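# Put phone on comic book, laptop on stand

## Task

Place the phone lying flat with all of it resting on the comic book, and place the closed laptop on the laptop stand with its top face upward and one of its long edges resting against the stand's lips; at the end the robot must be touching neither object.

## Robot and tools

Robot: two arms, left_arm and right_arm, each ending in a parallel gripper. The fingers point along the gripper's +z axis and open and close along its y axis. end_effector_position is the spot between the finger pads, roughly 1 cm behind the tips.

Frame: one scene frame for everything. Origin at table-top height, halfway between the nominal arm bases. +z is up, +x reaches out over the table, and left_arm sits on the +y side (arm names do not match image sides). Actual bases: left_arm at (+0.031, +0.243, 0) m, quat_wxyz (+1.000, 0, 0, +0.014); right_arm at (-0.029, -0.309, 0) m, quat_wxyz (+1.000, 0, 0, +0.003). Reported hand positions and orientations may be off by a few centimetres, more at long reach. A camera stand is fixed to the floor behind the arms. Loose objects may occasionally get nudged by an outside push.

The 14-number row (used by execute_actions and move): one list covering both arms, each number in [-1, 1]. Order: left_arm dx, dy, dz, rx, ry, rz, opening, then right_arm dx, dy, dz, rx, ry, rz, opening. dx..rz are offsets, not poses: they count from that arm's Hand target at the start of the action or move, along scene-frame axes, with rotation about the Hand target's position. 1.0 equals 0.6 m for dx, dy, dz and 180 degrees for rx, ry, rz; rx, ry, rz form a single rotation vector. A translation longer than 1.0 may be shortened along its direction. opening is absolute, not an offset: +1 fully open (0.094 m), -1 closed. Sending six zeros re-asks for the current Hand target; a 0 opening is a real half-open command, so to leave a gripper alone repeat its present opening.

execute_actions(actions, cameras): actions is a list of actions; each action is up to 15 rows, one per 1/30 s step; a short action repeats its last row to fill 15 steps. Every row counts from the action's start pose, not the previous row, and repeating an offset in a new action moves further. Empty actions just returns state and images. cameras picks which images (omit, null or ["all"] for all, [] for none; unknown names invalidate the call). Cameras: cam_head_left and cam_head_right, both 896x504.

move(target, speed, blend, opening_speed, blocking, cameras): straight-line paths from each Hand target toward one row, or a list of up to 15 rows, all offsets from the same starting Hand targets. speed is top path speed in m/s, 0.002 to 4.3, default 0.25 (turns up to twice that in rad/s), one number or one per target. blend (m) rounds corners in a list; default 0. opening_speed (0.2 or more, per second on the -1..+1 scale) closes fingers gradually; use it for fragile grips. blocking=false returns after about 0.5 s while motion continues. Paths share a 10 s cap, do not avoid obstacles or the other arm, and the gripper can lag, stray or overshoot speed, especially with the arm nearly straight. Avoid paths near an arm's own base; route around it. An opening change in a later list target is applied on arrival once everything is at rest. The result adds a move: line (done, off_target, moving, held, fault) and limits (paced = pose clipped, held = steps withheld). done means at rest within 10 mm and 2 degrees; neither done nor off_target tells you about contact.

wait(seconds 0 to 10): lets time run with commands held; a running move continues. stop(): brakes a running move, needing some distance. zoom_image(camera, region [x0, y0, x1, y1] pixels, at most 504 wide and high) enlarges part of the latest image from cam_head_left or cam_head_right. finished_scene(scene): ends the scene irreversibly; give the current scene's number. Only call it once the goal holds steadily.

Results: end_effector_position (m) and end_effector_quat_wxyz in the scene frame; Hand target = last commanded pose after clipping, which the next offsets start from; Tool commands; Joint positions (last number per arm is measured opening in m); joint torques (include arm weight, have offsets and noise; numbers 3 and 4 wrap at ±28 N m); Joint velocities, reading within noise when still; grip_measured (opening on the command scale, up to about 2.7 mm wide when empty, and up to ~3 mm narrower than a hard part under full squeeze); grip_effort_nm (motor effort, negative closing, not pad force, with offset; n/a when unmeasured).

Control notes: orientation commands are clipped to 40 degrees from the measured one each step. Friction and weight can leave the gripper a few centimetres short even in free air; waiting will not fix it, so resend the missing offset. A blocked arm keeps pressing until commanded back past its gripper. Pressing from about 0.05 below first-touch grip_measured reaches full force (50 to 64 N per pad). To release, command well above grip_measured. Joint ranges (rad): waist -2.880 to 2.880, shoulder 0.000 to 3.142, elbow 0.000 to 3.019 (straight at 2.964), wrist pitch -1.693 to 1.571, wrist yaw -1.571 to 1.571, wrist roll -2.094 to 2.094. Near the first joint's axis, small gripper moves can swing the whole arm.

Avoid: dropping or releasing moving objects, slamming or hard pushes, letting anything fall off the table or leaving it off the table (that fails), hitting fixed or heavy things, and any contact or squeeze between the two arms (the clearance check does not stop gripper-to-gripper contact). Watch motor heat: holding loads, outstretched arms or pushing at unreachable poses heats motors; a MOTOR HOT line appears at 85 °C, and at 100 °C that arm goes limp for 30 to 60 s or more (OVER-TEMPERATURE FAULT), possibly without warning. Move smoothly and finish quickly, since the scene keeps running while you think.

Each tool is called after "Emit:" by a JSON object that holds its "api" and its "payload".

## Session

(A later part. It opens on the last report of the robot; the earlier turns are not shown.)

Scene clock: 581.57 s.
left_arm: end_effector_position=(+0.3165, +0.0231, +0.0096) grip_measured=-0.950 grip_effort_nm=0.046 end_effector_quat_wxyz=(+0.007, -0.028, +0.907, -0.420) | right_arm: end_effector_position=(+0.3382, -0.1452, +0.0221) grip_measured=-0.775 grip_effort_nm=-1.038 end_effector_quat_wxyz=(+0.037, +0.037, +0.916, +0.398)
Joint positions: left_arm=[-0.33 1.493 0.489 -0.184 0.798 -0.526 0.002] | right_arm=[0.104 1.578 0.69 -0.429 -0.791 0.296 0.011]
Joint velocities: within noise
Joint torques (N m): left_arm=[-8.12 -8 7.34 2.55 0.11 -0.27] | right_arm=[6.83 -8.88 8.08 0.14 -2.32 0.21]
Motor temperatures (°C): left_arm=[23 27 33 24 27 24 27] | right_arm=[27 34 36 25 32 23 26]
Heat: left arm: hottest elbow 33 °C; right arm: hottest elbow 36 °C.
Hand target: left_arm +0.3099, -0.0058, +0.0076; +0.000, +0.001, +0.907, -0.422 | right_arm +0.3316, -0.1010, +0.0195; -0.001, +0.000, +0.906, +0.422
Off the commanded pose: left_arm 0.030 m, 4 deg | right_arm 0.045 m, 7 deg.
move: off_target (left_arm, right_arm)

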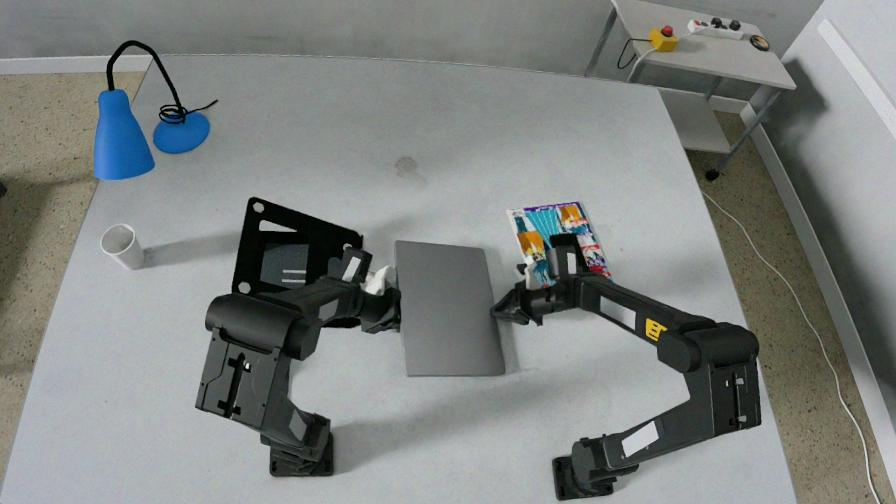

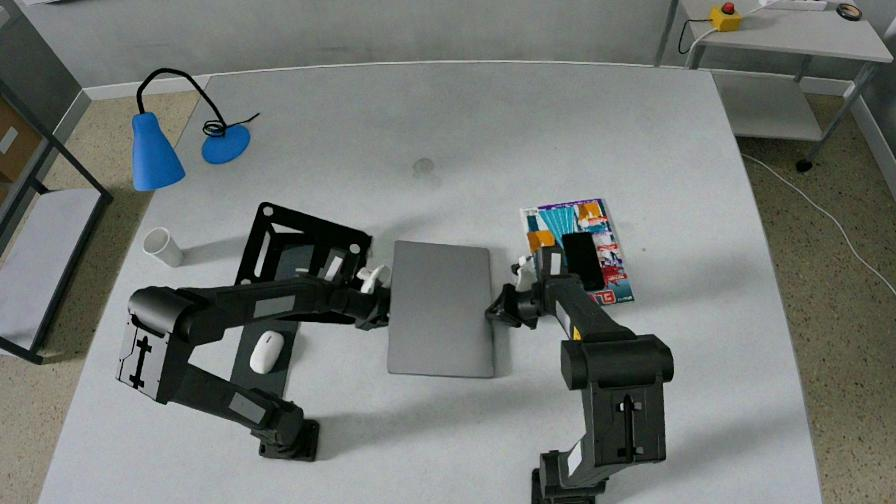

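Emit:
{"api": "move", "payload": {"target": [[0,0.0,0,0,0,0,-0.95,0,-0.12,0.02,0.08,0,0,-0.35],[0,0,0,0,0,0,-0.95,0,-0.11,-0.03,0.08,0,0,-0.35],[0,-0.02,0,0,0,0,-0.95,-0.02,0.04,-0.03,0.08,0,0,-0.35]], "speed": 0.1}}

Emit:
{"api": "zoom_image", "payload": {"camera": "cam_head_left", "region": [340, 220, 580, 390]}}

Scene clock: 592.10 s.
left_arm: end_effector_position=(+0.3159, +0.0113, +0.0099) grip_measured=-0.950 grip_effort_nm=0.042 end_effector_quat_wxyz=(-0.004, -0.057, +0.907, -0.418) | right_arm: end_effector_position=(+0.3544, -0.1422, +0.0241) grip_measured=-0.349 grip_effort_nm=-0.071 end_effector_quat_wxyz=(+0.068, +0.039, +0.850, +0.520)
Joint positions: left_arm=[-0.37 1.495 0.489 -0.144 0.777 -0.641 0.002] | right_arm=[0.036 1.685 0.649 -0.13 -1.06 0.371 0.031]
Joint velocities: within noise
Joint torques (N m): left_arm=[-7.36 -6.89 8.02 2.45 0.31 0.41] | right_arm=[10.81 -9 3.69 1.29 -1.3 0.36]
Motor temperatures (°C): left_arm=[23 27 33 24 27 24 27] | right_arm=[27 34 35 25 33 23 26]
Heat: left arm: hottest elbow 33 °C; right arm: hottest elbow 35 °C.
Hand target: left_arm +0.3099, -0.0178, +0.0077; +0.000, +0.001, +0.906, -0.422 | right_arm +0.3195, -0.0770, +0.0016; -0.001, +0.000, +0.846, +0.533
Off the commanded pose: left_arm 0.030 m, 7 deg | right_arm 0.077 m, 9 deg.
move: off_target (left_arm, right_arm)

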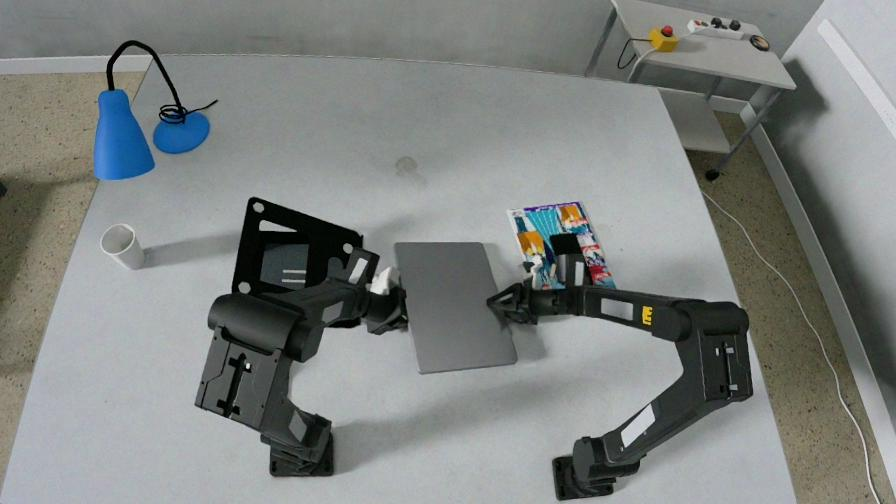

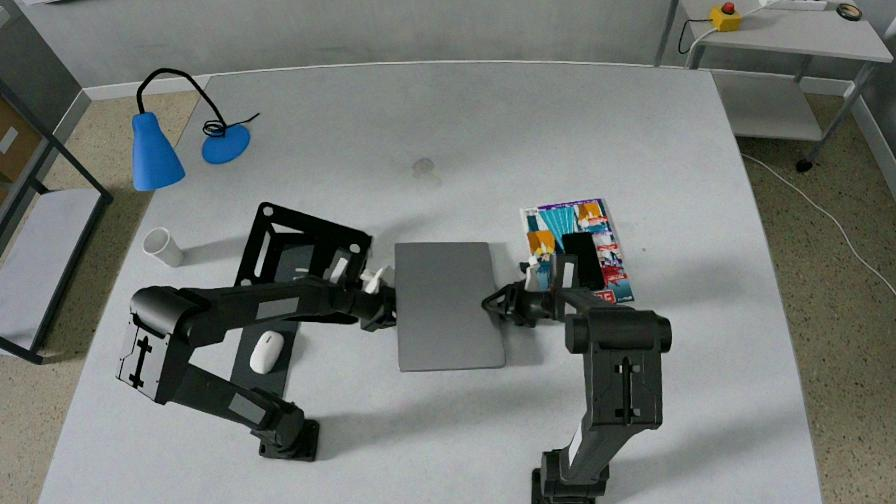

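Scaled by 2.100.

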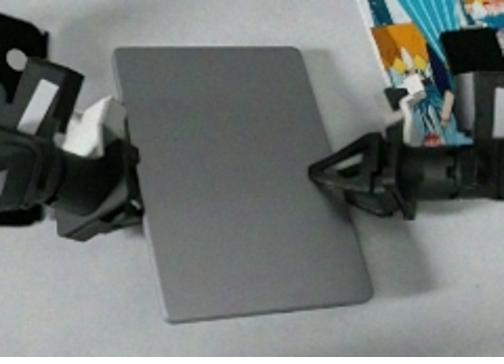

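Emit:
{"api": "move", "payload": {"target": [0,0.02,0,0,0,0,-0.95,0.0,0.0,0.0,0,0,0,-0.95], "opening_speed": 0.8}}

Emit:
{"api": "zoom_image", "payload": {"camera": "cam_head_left", "region": [340, 220, 580, 390]}}

Scene clock: 594.83 s.
left_arm: end_effector_position=(+0.3184, +0.0145, +0.0101) grip_measured=-0.950 grip_effort_nm=0.037 end_effector_quat_wxyz=(+0.002, -0.054, +0.907, -0.419) | right_arm: end_effector_position=(+0.3549, -0.1403, +0.0235) grip_measured=-0.421 grip_effort_nm=-1.033 end_effector_quat_wxyz=(+0.070, +0.035, +0.849, +0.523)
Joint positions: left_arm=[-0.359 1.495 0.489 -0.144 0.779 -0.623 0.002] | right_arm=[0.039 1.691 0.649 -0.115 -1.066 0.374 0.027]
Joint velocities: within noise
Joint torques (N m): left_arm=[-5.25 -7.88 7.64 1.24 0.75 0.65] | right_arm=[10.7 -9.05 3.64 0.98 -1.07 0.35]
Motor temperatures (°C): left_arm=[23 27 33 24 27 24 27] | right_arm=[27 34 35 25 32 23 26]
Heat: left arm: hottest elbow 33 °C; right arm: hottest elbow 35 °C.
Hand target: left_arm +0.3099, -0.0058, +0.0076; +0.000, +0.001, +0.907, -0.422 | right_arm +0.3195, -0.0770, +0.0015; -0.001, +0.000, +0.846, +0.533
Off the commanded pose: left_arm 0.022 m, 6 deg | right_arm 0.076 m, 9 deg.
move: off_target (left_arm, right_arm)

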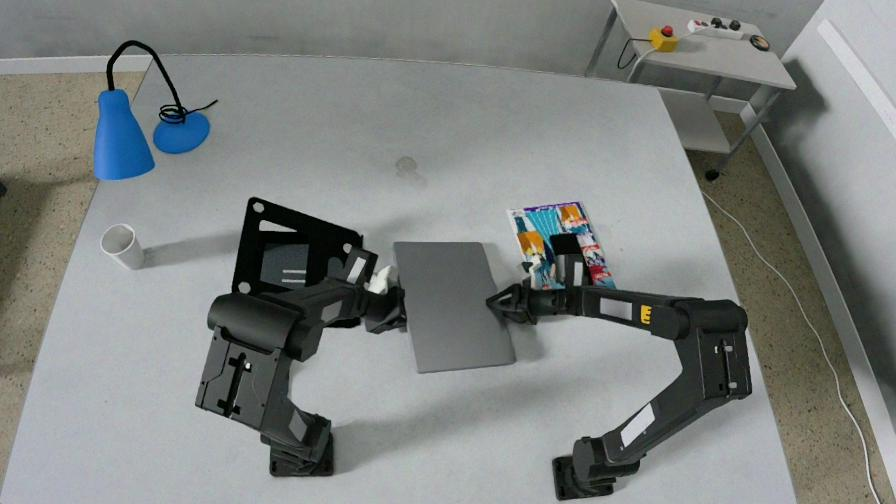

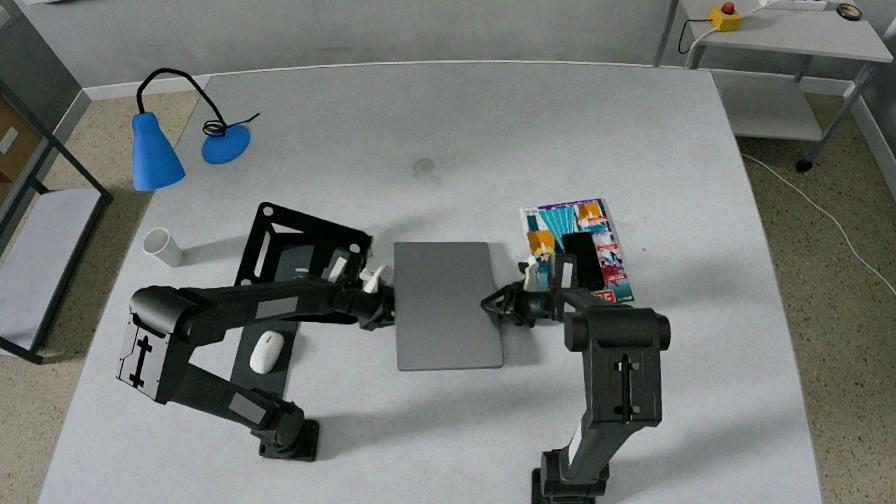

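Scaled by 2.100.

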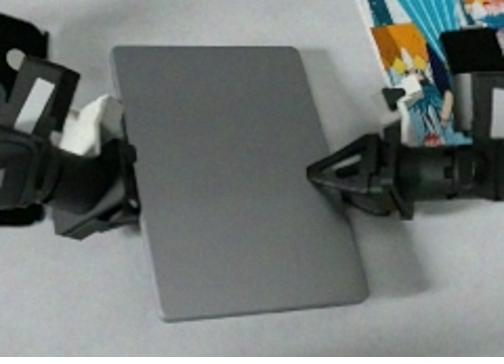

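Emit:
{"api": "move", "payload": {"target": [0,0,0,0,0,0,-0.95,0.05,-0.06,0.1,0.03,0,0,-0.95], "speed": 0.06}}

Emit:
{"api": "zoom_image", "payload": {"camera": "cam_head_right", "region": [340, 220, 580, 390]}}

Scene clock: 598.97 s.
left_arm: end_effector_position=(+0.3188, +0.0156, +0.0101) grip_measured=-0.950 grip_effort_nm=0.042 end_effector_quat_wxyz=(+0.008, -0.041, +0.907, -0.419) | right_arm: end_effector_position=(+0.3348, -0.1426, +0.0372) grip_measured=-0.481 grip_effort_nm=-1.018 end_effector_quat_wxyz=(-0.008, +0.055, +0.832, +0.552)
Joint positions: left_arm=[-0.355 1.495 0.488 -0.144 0.78 -0.591 0.002] | right_arm=[0.015 1.691 0.696 -0.405 -1.164 0.266 0.024]
Joint velocities: within noise
Joint torques (N m): left_arm=[-5.77 -7.82 7.58 1.21 0.69 0.36] | right_arm=[5.13 -14.51 8.92 0.06 -2.11 -0.11]
Motor temperatures (°C): left_arm=[23 27 33 24 27 24 27] | right_arm=[27 34 35 25 32 23 26]
Heat: left arm: hottest elbow 33 °C; right arm: hottest elbow 35 °C.
Hand target: left_arm +0.3098, -0.0058, +0.0076; +0.000, +0.001, +0.907, -0.422 | right_arm +0.3496, -0.1130, +0.0616; -0.001, +0.000, +0.820, +0.572
Off the commanded pose: left_arm 0.023 m, 5 deg | right_arm 0.041 m, 7 deg.
move: off_target (left_arm, right_arm)

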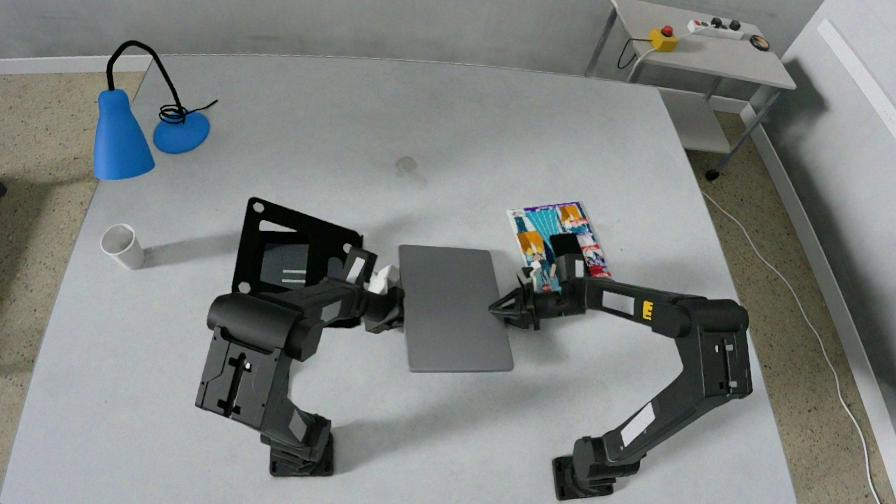

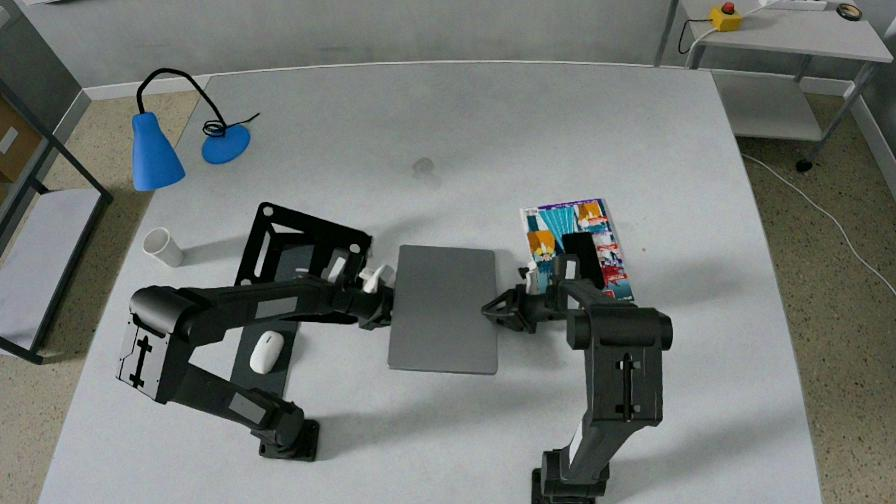

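Scaled by 2.100.

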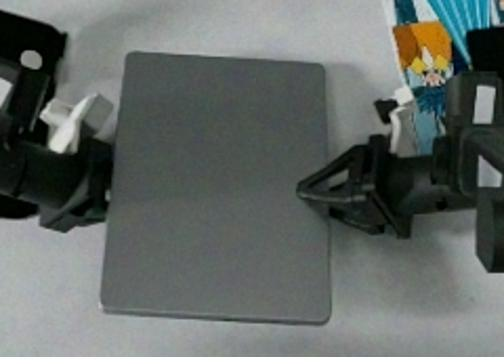

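Emit:
{"api": "move", "payload": {"target": [[0,0.11,0.02,-0.08,0,0,-0.35,0,0,0,0,0,0,-0.95],[0,0.1,-0.02,-0.08,0,0,-0.35,0,0,0,0,0,0,-0.95],[0,-0.03,-0.02,-0.08,0,0,-0.35,0,0,0,0,0,0,-0.95]], "speed": 0.1}}

Emit:
{"api": "zoom_image", "payload": {"camera": "cam_head_right", "region": [340, 220, 580, 390]}}

Scene clock: 607.10 s.
left_arm: end_effector_position=(+0.3371, +0.0206, +0.0206) grip_measured=-0.354 grip_effort_nm=0.222 end_effector_quat_wxyz=(+0.048, -0.038, +0.840, -0.539) | right_arm: end_effector_position=(+0.3456, -0.1435, +0.0468) grip_measured=-0.535 grip_effort_nm=-1.043 end_effector_quat_wxyz=(-0.002, +0.054, +0.824, +0.563)
Joint positions: left_arm=[-0.252 1.612 0.423 0.274 1.021 -0.69 0.03] | right_arm=[0.007 1.691 0.721 -0.411 -1.19 0.27 0.022]
Joint velocities: within noise
Joint torques (N m): left_arm=[-11.16 -4.95 5.74 1.85 -0.06 0.07] | right_arm=[5.71 -14.51 7.53 0.18 -1.25 -0.16]
Motor temperatures (°C): left_arm=[23 27 33 24 27 24 27] | right_arm=[27 34 35 25 33 23 27]
Heat: left arm: hottest elbow 33 °C; right arm: hottest elbow 35 °C.
Hand target: left_arm +0.3099, -0.0237, -0.0044; +0.000, +0.001, +0.846, -0.532 | right_arm +0.3495, -0.1129, +0.0616; -0.001, +0.000, +0.820, +0.572
Off the commanded pose: left_arm 0.058 m, 7 deg | right_arm 0.034 m, 6 deg.
move: off_target (left_arm, right_arm)

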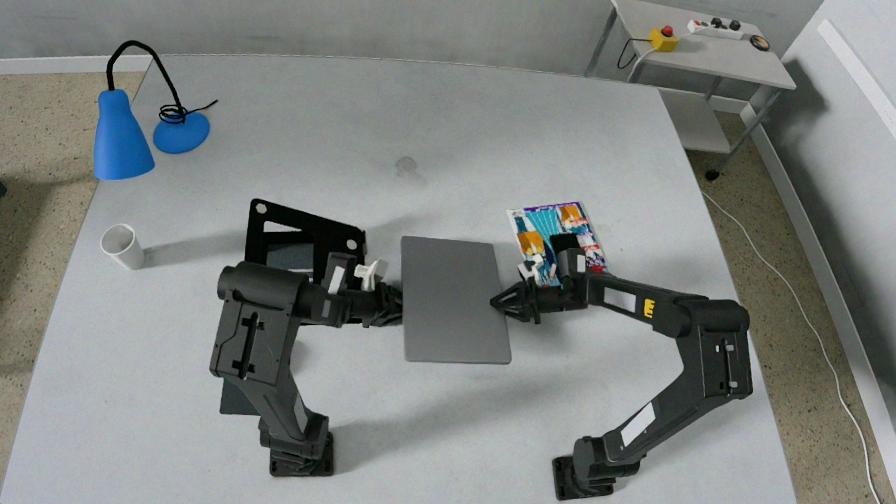

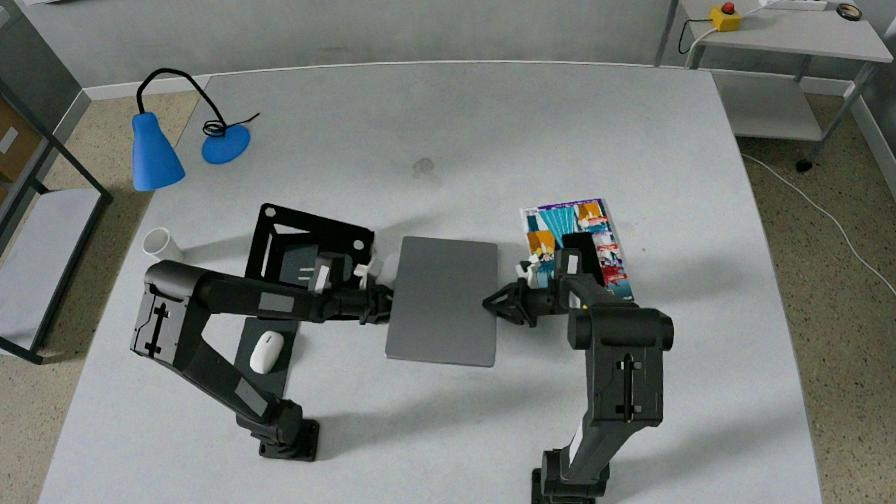

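Scaled by 2.100.

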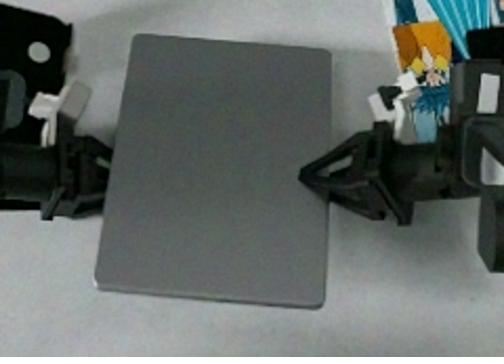

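Emit:
{"api": "move", "payload": {"target": [0.0,-0.05,-0.01,0,0,0,-0.35,0,0,0,0,0,0,-0.95], "speed": 0.1}}

Emit:
{"api": "zoom_image", "payload": {"camera": "cam_head_right", "region": [340, 220, 580, 390]}}

Emit:
{"api": "zoom_image", "payload": {"camera": "cam_head_left", "region": [340, 220, 580, 390]}}

Scene clock: 611.43 s.
left_arm: end_effector_position=(+0.3452, +0.0057, +0.0210) grip_measured=-0.354 grip_effort_nm=0.237 end_effector_quat_wxyz=(+0.061, -0.051, +0.838, -0.540) | right_arm: end_effector_position=(+0.3489, -0.1513, +0.0471) grip_measured=-0.530 grip_effort_nm=-1.038 end_effector_quat_wxyz=(+0.002, +0.065, +0.823, +0.564)
Joint positions: left_arm=[-0.301 1.636 0.42 0.411 0.966 -0.811 0.03] | right_arm=[-0.014 1.691 0.721 -0.411 -1.192 0.277 0.022]
Joint velocities: within noise
Joint torques (N m): left_arm=[-13.92 -3.37 6.64 1.65 0.11 0.21] | right_arm=[7.06 -14.56 7.35 0.14 -1.23 -0.25]
Motor temperatures (°C): left_arm=[23 27 33 24 27 24 27] | right_arm=[27 34 35 25 32 23 27]
Heat: left arm: hottest elbow 33 °C; right arm: hottest elbow 35 °C.
Hand target: left_arm +0.3098, -0.0537, -0.0104; +0.000, +0.001, +0.846, -0.532 | right_arm +0.3495, -0.1129, +0.0616; -0.001, +0.000, +0.820, +0.572
Off the commanded pose: left_arm 0.076 m, 9 deg | right_arm 0.041 m, 8 deg.
move: off_target (left_arm, right_arm)

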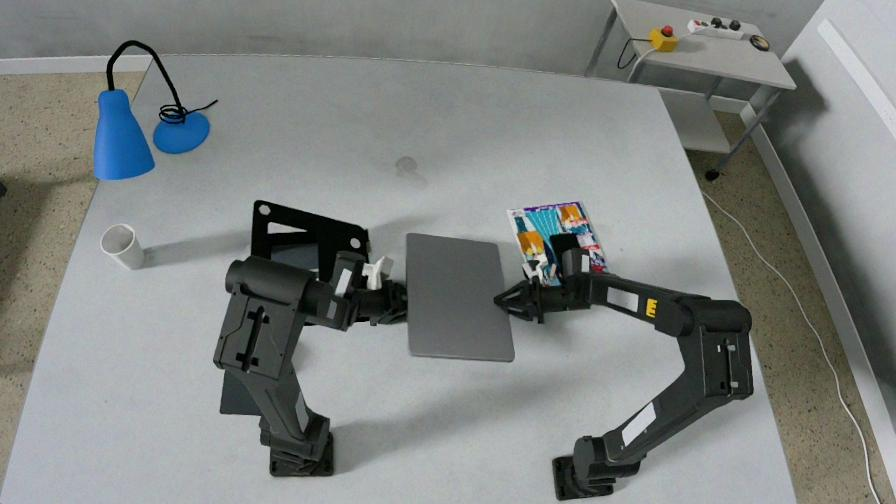

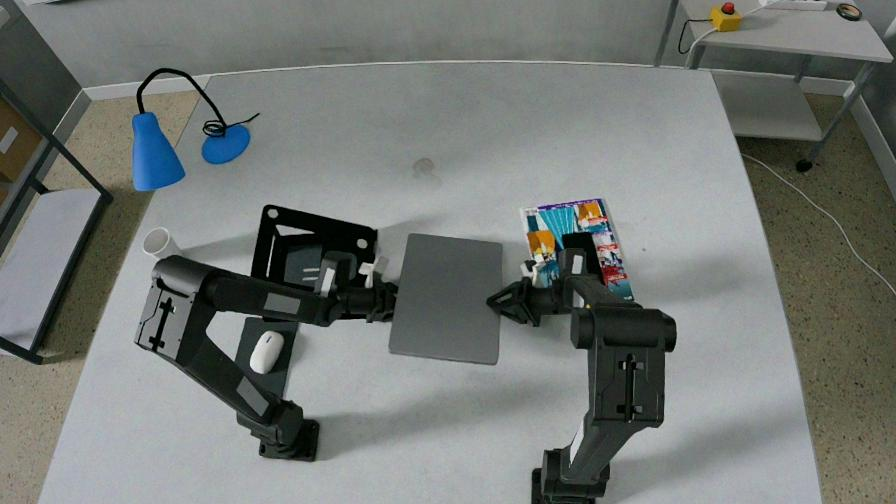

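Scaled by 2.100.

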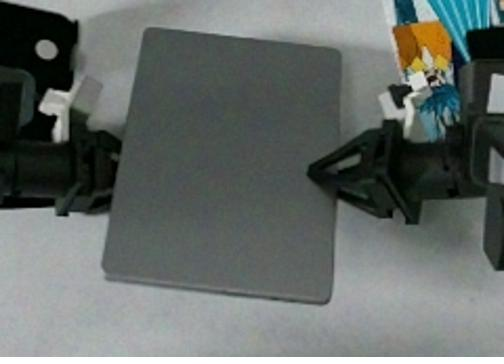

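Scaled by 2.100.

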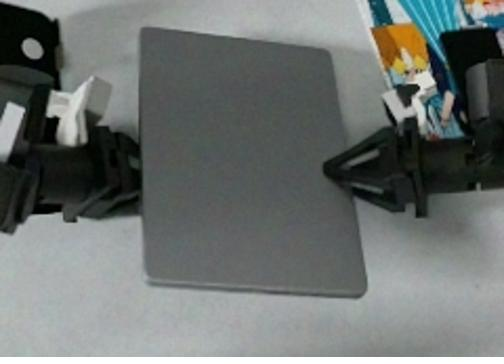

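Emit:
{"api": "move", "payload": {"target": [0.0,0,-0.01,0,0,0,-0.35,0,0.05,-0.03,0.06,0,0,-0.95], "speed": 0.1}}

Emit:
{"api": "zoom_image", "payload": {"camera": "cam_head_right", "region": [340, 220, 580, 390]}}

Emit:
{"api": "zoom_image", "payload": {"camera": "cam_head_left", "region": [340, 220, 580, 390]}}

Scene clock: 618.00 s.
left_arm: end_effector_position=(+0.3452, -0.0002, +0.0200) grip_measured=-0.354 grip_effort_nm=0.237 end_effector_quat_wxyz=(+0.063, -0.050, +0.837, -0.541) | right_arm: end_effector_position=(+0.3707, -0.1255, +0.0408) grip_measured=-0.531 grip_effort_nm=-1.038 end_effector_quat_wxyz=(+0.034, +0.037, +0.768, +0.638)
Joint positions: left_arm=[-0.32 1.647 0.419 0.449 0.952 -0.836 0.03] | right_arm=[0.032 1.821 0.674 0.212 -1.34 0.642 0.022]
Joint velocities: within noise
Joint torques (N m): left_arm=[-12.45 -2.73 6.64 1.48 0.53 0.4] | right_arm=[7.41 -14.92 3.6 1.47 -1.16 0.27]
Motor temperatures (°C): left_arm=[23 27 33 24 27 24 27] | right_arm=[27 34 35 25 32 23 27]
Heat: left arm: hottest elbow 33 °C; right arm: hottest elbow 35 °C.
Hand target: left_arm +0.3099, -0.0538, -0.0163; +0.000, +0.001, +0.846, -0.532 | right_arm +0.3496, -0.0829, +0.0435; -0.001, +0.000, +0.763, +0.647
Off the commanded pose: left_arm 0.074 m, 9 deg | right_arm 0.048 m, 6 deg.
move: off_target (left_arm, right_arm)

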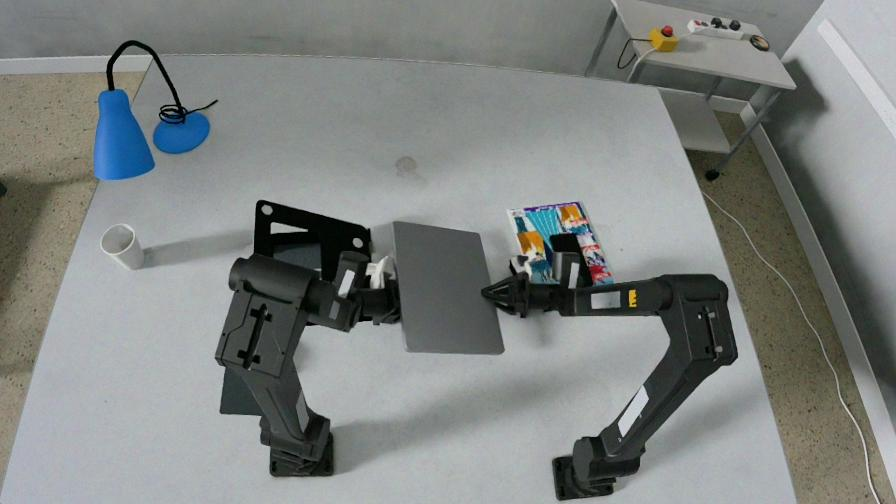

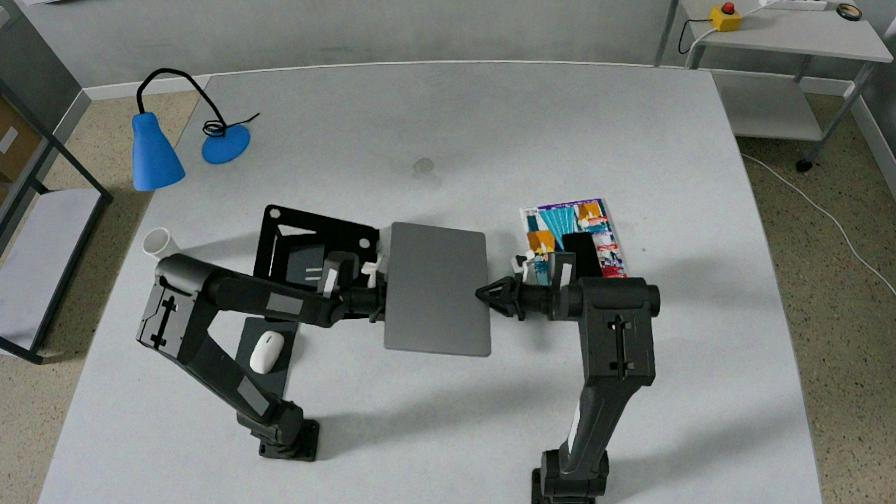

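Scaled by 2.100.

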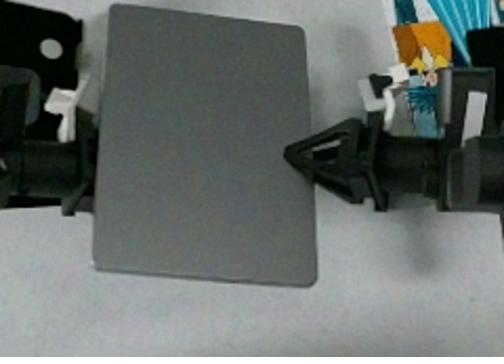

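Scaled by 2.100.

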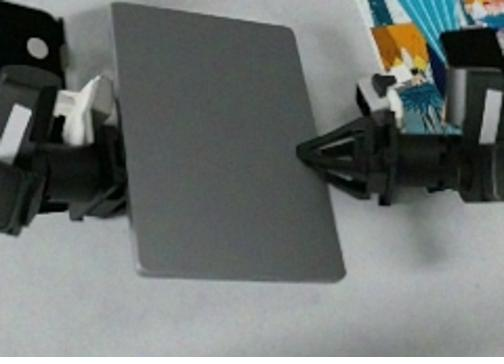

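Emit:
{"api": "move", "payload": {"target": [0.06,0,0.02,0,0,0,-0.95,0.03,0,0.02,0,0,0,-0.95], "speed": 0.1, "opening_speed": 0.8}}

Emit:
{"api": "zoom_image", "payload": {"camera": "cam_head_right", "region": [340, 220, 580, 390]}}

Emit:
{"api": "zoom_image", "payload": {"camera": "cam_head_left", "region": [340, 220, 580, 390]}}

Scene clock: 626.03 s.
left_arm: end_effector_position=(+0.3476, -0.0063, +0.0234) grip_measured=-0.902 grip_effort_nm=-0.969 end_effector_quat_wxyz=(+0.032, -0.043, +0.834, -0.549) | right_arm: end_effector_position=(+0.3695, -0.1248, +0.0426) grip_measured=-0.527 grip_effort_nm=-1.038 end_effector_quat_wxyz=(+0.011, +0.056, +0.764, +0.643)
Joint positions: left_arm=[-0.32 1.656 0.464 0.357 1.008 -0.813 0.005] | right_arm=[0.032 1.821 0.678 0.198 -1.354 0.693 0.022]
Joint velocities: within noise
Joint torques (N m): left_arm=[-10.75 -3.72 11.78 0.17 -0.81 0.4] | right_arm=[7.3 -15.74 6.45 1.05 -0.77 0.03]
Motor temperatures (°C): left_arm=[23 26 33 24 27 24 27] | right_arm=[27 34 34 25 31 23 27]
Heat: left arm: hottest elbow 33 °C; right arm: hottest shoulder 34 °C.
Hand target: left_arm +0.3459, -0.0538, -0.0043; +0.000, +0.001, +0.846, -0.532 | right_arm +0.3676, -0.0830, +0.0555; -0.001, +0.000, +0.763, +0.647
Off the commanded pose: left_arm 0.055 m, 7 deg | right_arm 0.044 m, 7 deg.
move: off_target (left_arm, right_arm)

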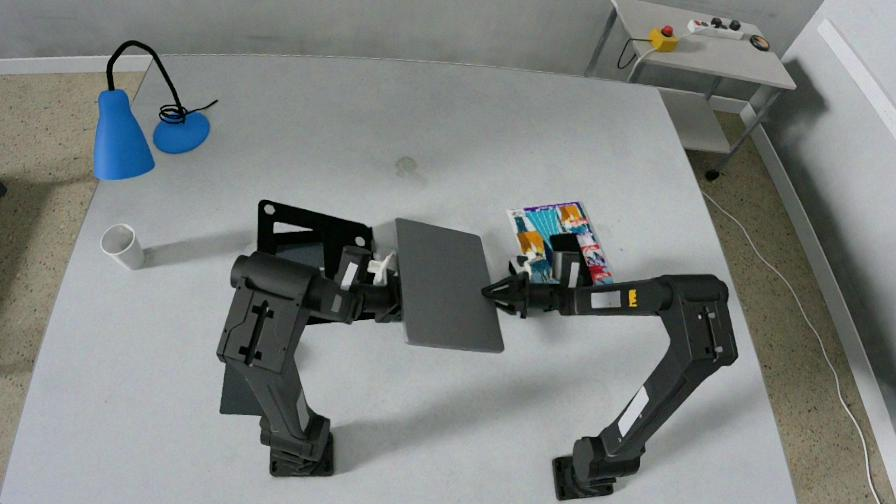

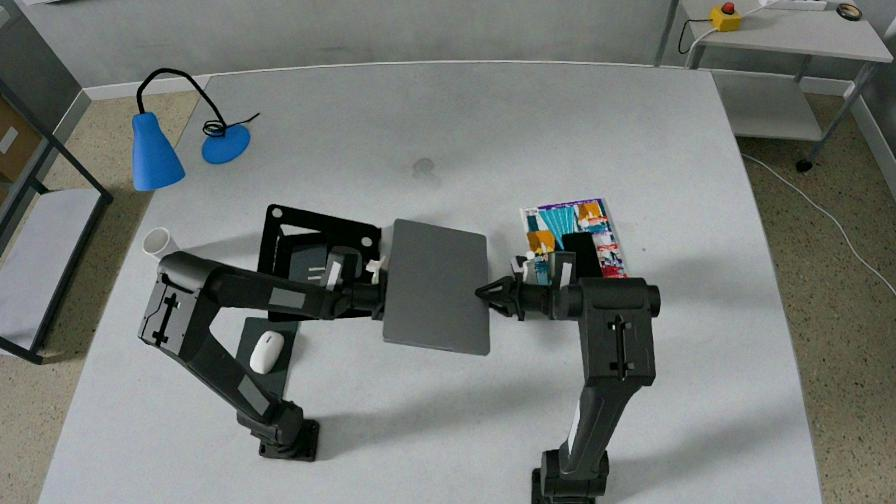

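Scaled by 2.100.

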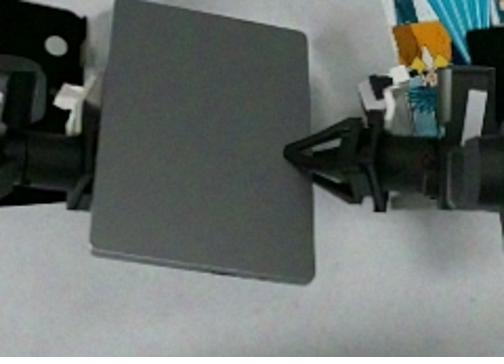

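Scaled by 2.100.

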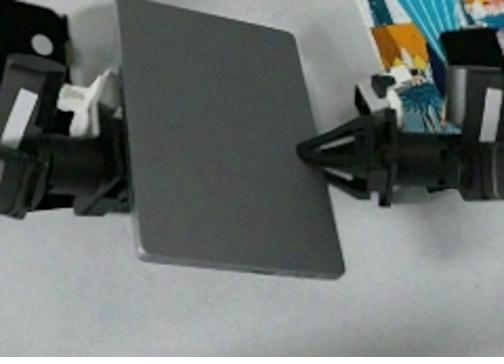

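Emit:
{"api": "move", "payload": {"target": [[0.07,0.02,0.0,0,0,0,-0.95,0,-0.03,0.03,0,0,0,-0.95],[0.07,0.0,0.12,0,0,0,-0.95,0,-0.03,0.08,0,0,0,-0.95]], "speed": 0.08}}

Emit:
{"api": "zoom_image", "payload": {"camera": "cam_head_right", "region": [340, 190, 580, 360]}}

Scene clock: 631.67 s.
left_arm: end_effector_position=(+0.3552, -0.0172, +0.0290) grip_measured=-0.946 grip_effort_nm=-0.173 end_effector_quat_wxyz=(-0.037, -0.055, +0.855, -0.514) | right_arm: end_effector_position=(+0.3600, -0.1249, +0.0743) grip_measured=-0.530 grip_effort_nm=-1.038 end_effector_quat_wxyz=(-0.023, +0.071, +0.765, +0.639)
Joint positions: left_arm=[-0.343 1.632 0.591 -0.012 1.002 -0.731 0.003] | right_arm=[0.032 1.714 0.703 -0.09 -1.365 0.606 0.022]
Joint velocities: within noise
Joint torques (N m): left_arm=[-5.07 -15.38 15.16 1.14 0.44 0.13] | right_arm=[4.42 -17.55 7.83 0.61 -1.23 -0.38]
Motor temperatures (°C): left_arm=[23 26 33 24 28 24 27] | right_arm=[27 35 34 25 31 23 27]
Heat: left arm: hottest elbow 33 °C; right arm: hottest shoulder 35 °C.
Hand target: left_arm +0.3878, -0.0538, +0.0677; +0.000, +0.001, +0.846, -0.532 | right_arm +0.3675, -0.1009, +0.1035; -0.001, +0.000, +0.763, +0.647
Off the commanded pose: left_arm 0.063 m, 8 deg | right_arm 0.039 m, 8 deg.
move: off_target (left_arm, right_arm)

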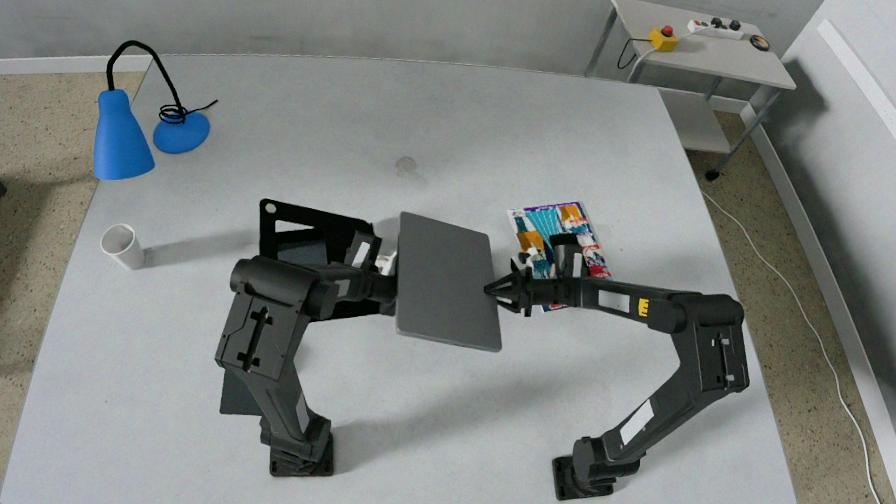

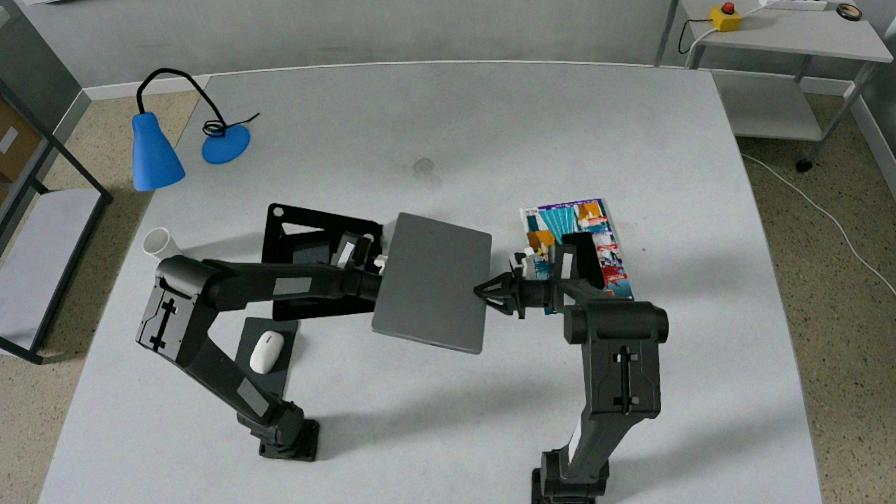

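Scaled by 2.100.

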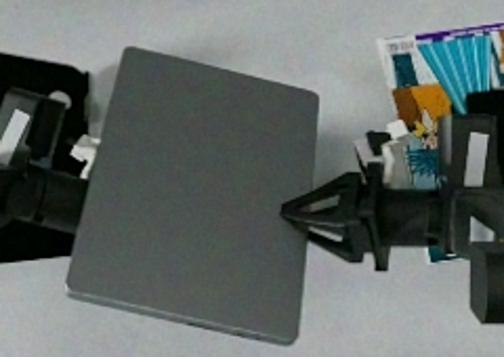

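Emit:
{"api": "move", "payload": {"target": [0,0.02,0.16,0,0,0,-0.95,0,-0.0,0.03,0,0,0,-0.95], "speed": 0.08}}

Emit:
{"api": "zoom_image", "payload": {"camera": "cam_head_right", "region": [340, 190, 580, 360]}}

Scene clock: 635.53 s.
left_arm: end_effector_position=(+0.3240, -0.0109, +0.0790) grip_measured=-0.948 grip_effort_nm=-0.085 end_effector_quat_wxyz=(-0.086, -0.066, +0.867, -0.487) | right_arm: end_effector_position=(+0.3579, -0.1167, +0.1075) grip_measured=-0.526 grip_effort_nm=-1.038 end_effector_quat_wxyz=(-0.028, +0.051, +0.754, +0.654)
Joint positions: left_arm=[-0.355 1.433 0.618 -0.393 0.992 -0.677 0.002] | right_arm=[0.049 1.647 0.718 -0.137 -1.407 0.621 0.022]
Joint velocities: within noise
Joint torques (N m): left_arm=[-2.14 -17.32 21.23 1.24 1.46 0.11] | right_arm=[3.25 -15.5 8.13 0.61 0.24 -0.41]
Motor temperatures (°C): left_arm=[23 27 34 24 28 24 27] | right_arm=[27 35 34 25 31 24 27]
Heat: left arm: hottest elbow 34 °C; right arm: hottest shoulder 35 °C.
Hand target: left_arm +0.3878, -0.0418, +0.1636; +0.000, +0.001, +0.846, -0.532 | right_arm +0.3675, -0.1010, +0.1214; -0.001, +0.000, +0.763, +0.647
Off the commanded pose: left_arm 0.110 m, 14 deg | right_arm 0.023 m, 7 deg.
move: off_target (left_arm, right_arm)

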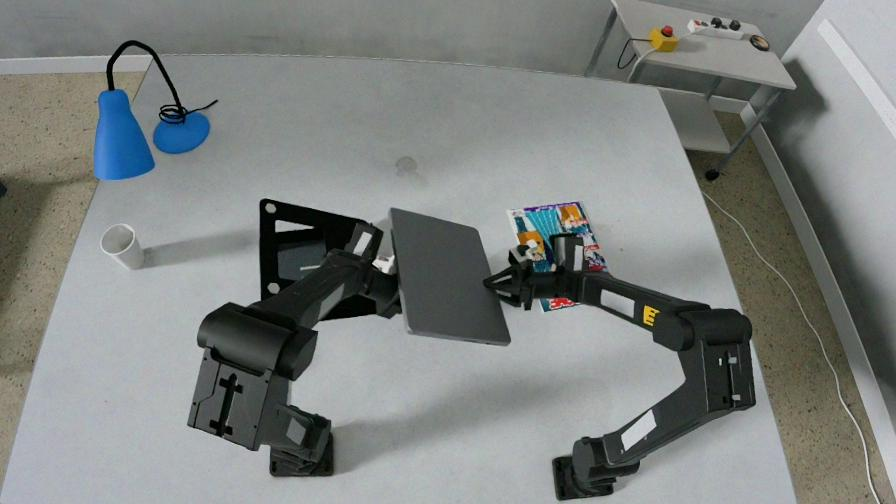

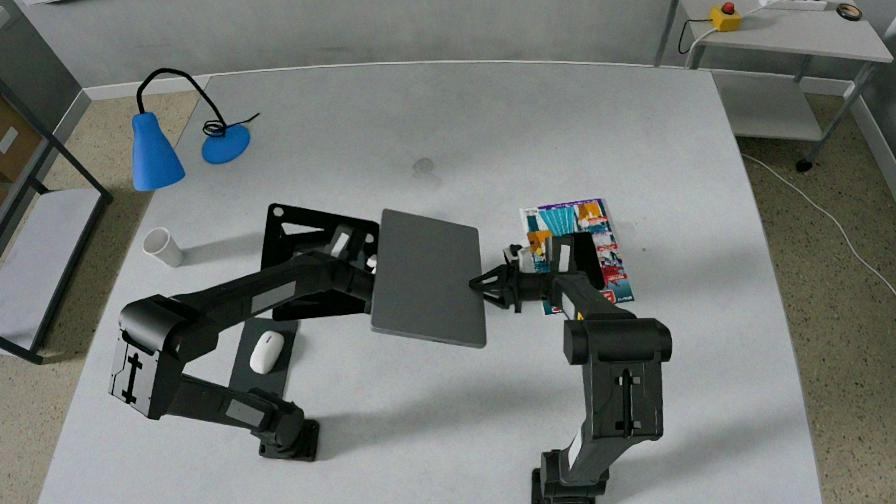

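Scaled by 2.100.

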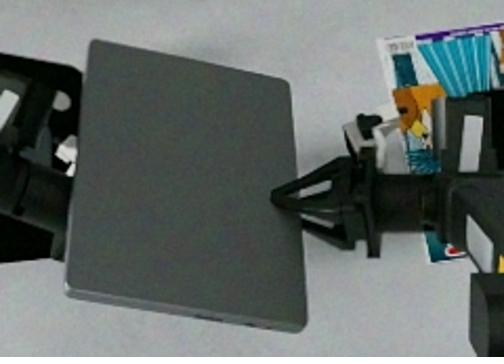

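Emit:
{"api": "move", "payload": {"target": [[0.1,0.0,0.12,0,0,0,-0.95,0.1,0.0,0.06,0,0,0,-0.95],[0.15,0.15,0.15,0,0,0,-0.95,0.15,0.15,0.06,0,0,0,-0.95]], "speed": 0.08}}

Emit:
{"api": "zoom_image", "payload": {"camera": "cam_head_right", "region": [260, 150, 580, 360]}}

Scene clock: 647.40 s.
left_arm: end_effector_position=(+0.4241, +0.0595, +0.1697) grip_measured=-0.948 grip_effort_nm=-0.085 end_effector_quat_wxyz=(-0.089, -0.062, +0.856, -0.505) | right_arm: end_effector_position=(+0.4528, -0.0366, +0.1592) grip_measured=-0.469 grip_effort_nm=-1.043 end_effector_quat_wxyz=(-0.013, +0.037, +0.760, +0.649)
Joint positions: left_arm=[-0.103 1.544 1.039 -1.117 1.076 -0.188 0.002] | right_arm=[0.205 1.734 0.969 0.17 -1.285 1.062 0.025]
Joint velocities: within noise
Joint torques (N m): left_arm=[-1.79 -18.43 23.31 0.05 2.03 0.26] | right_arm=[3.72 -14.92 9.62 1.73 0.19 -0.31]
Motor temperatures (°C): left_arm=[23 27 40 24 30 24 27] | right_arm=[27 35 35 25 29 24 27]
Heat: left arm: hottest elbow 40 °C; right arm: hottest shoulder 35 °C.
Hand target: left_arm +0.4779, +0.0482, +0.2536; +0.000, +0.001, +0.846, -0.532 | right_arm +0.4576, -0.0109, +0.1576; -0.001, +0.000, +0.763, +0.647
Off the commanded pose: left_arm 0.100 m, 13 deg | right_arm 0.026 m, 4 deg.
move: off_target (left_arm, right_arm)

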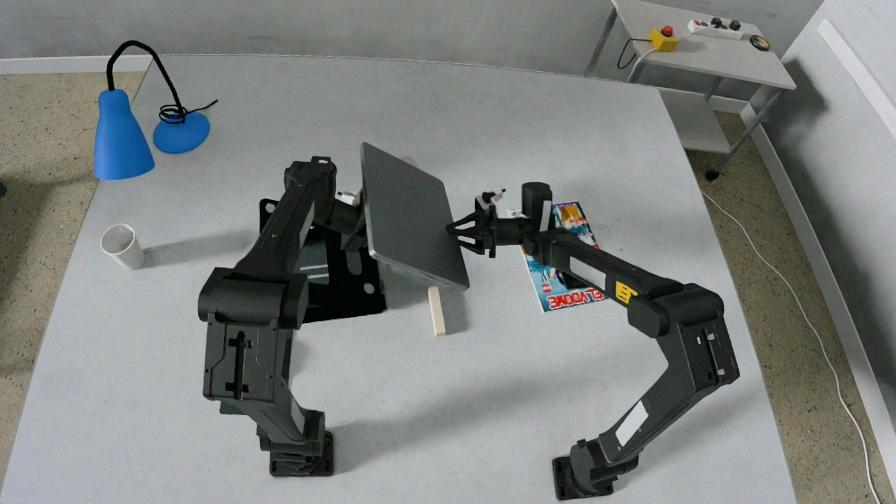

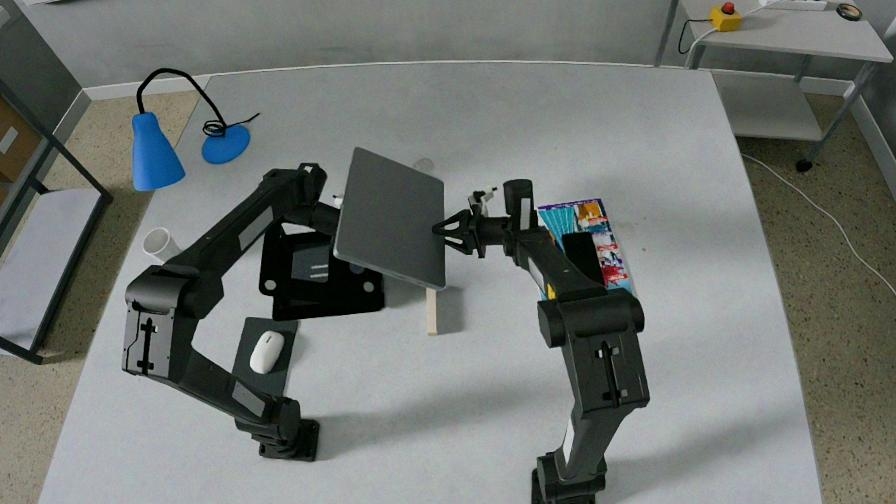

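Scaled by 1.575.

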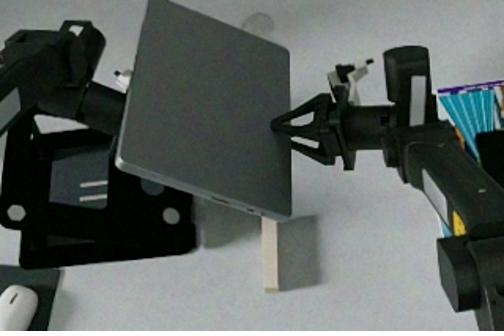

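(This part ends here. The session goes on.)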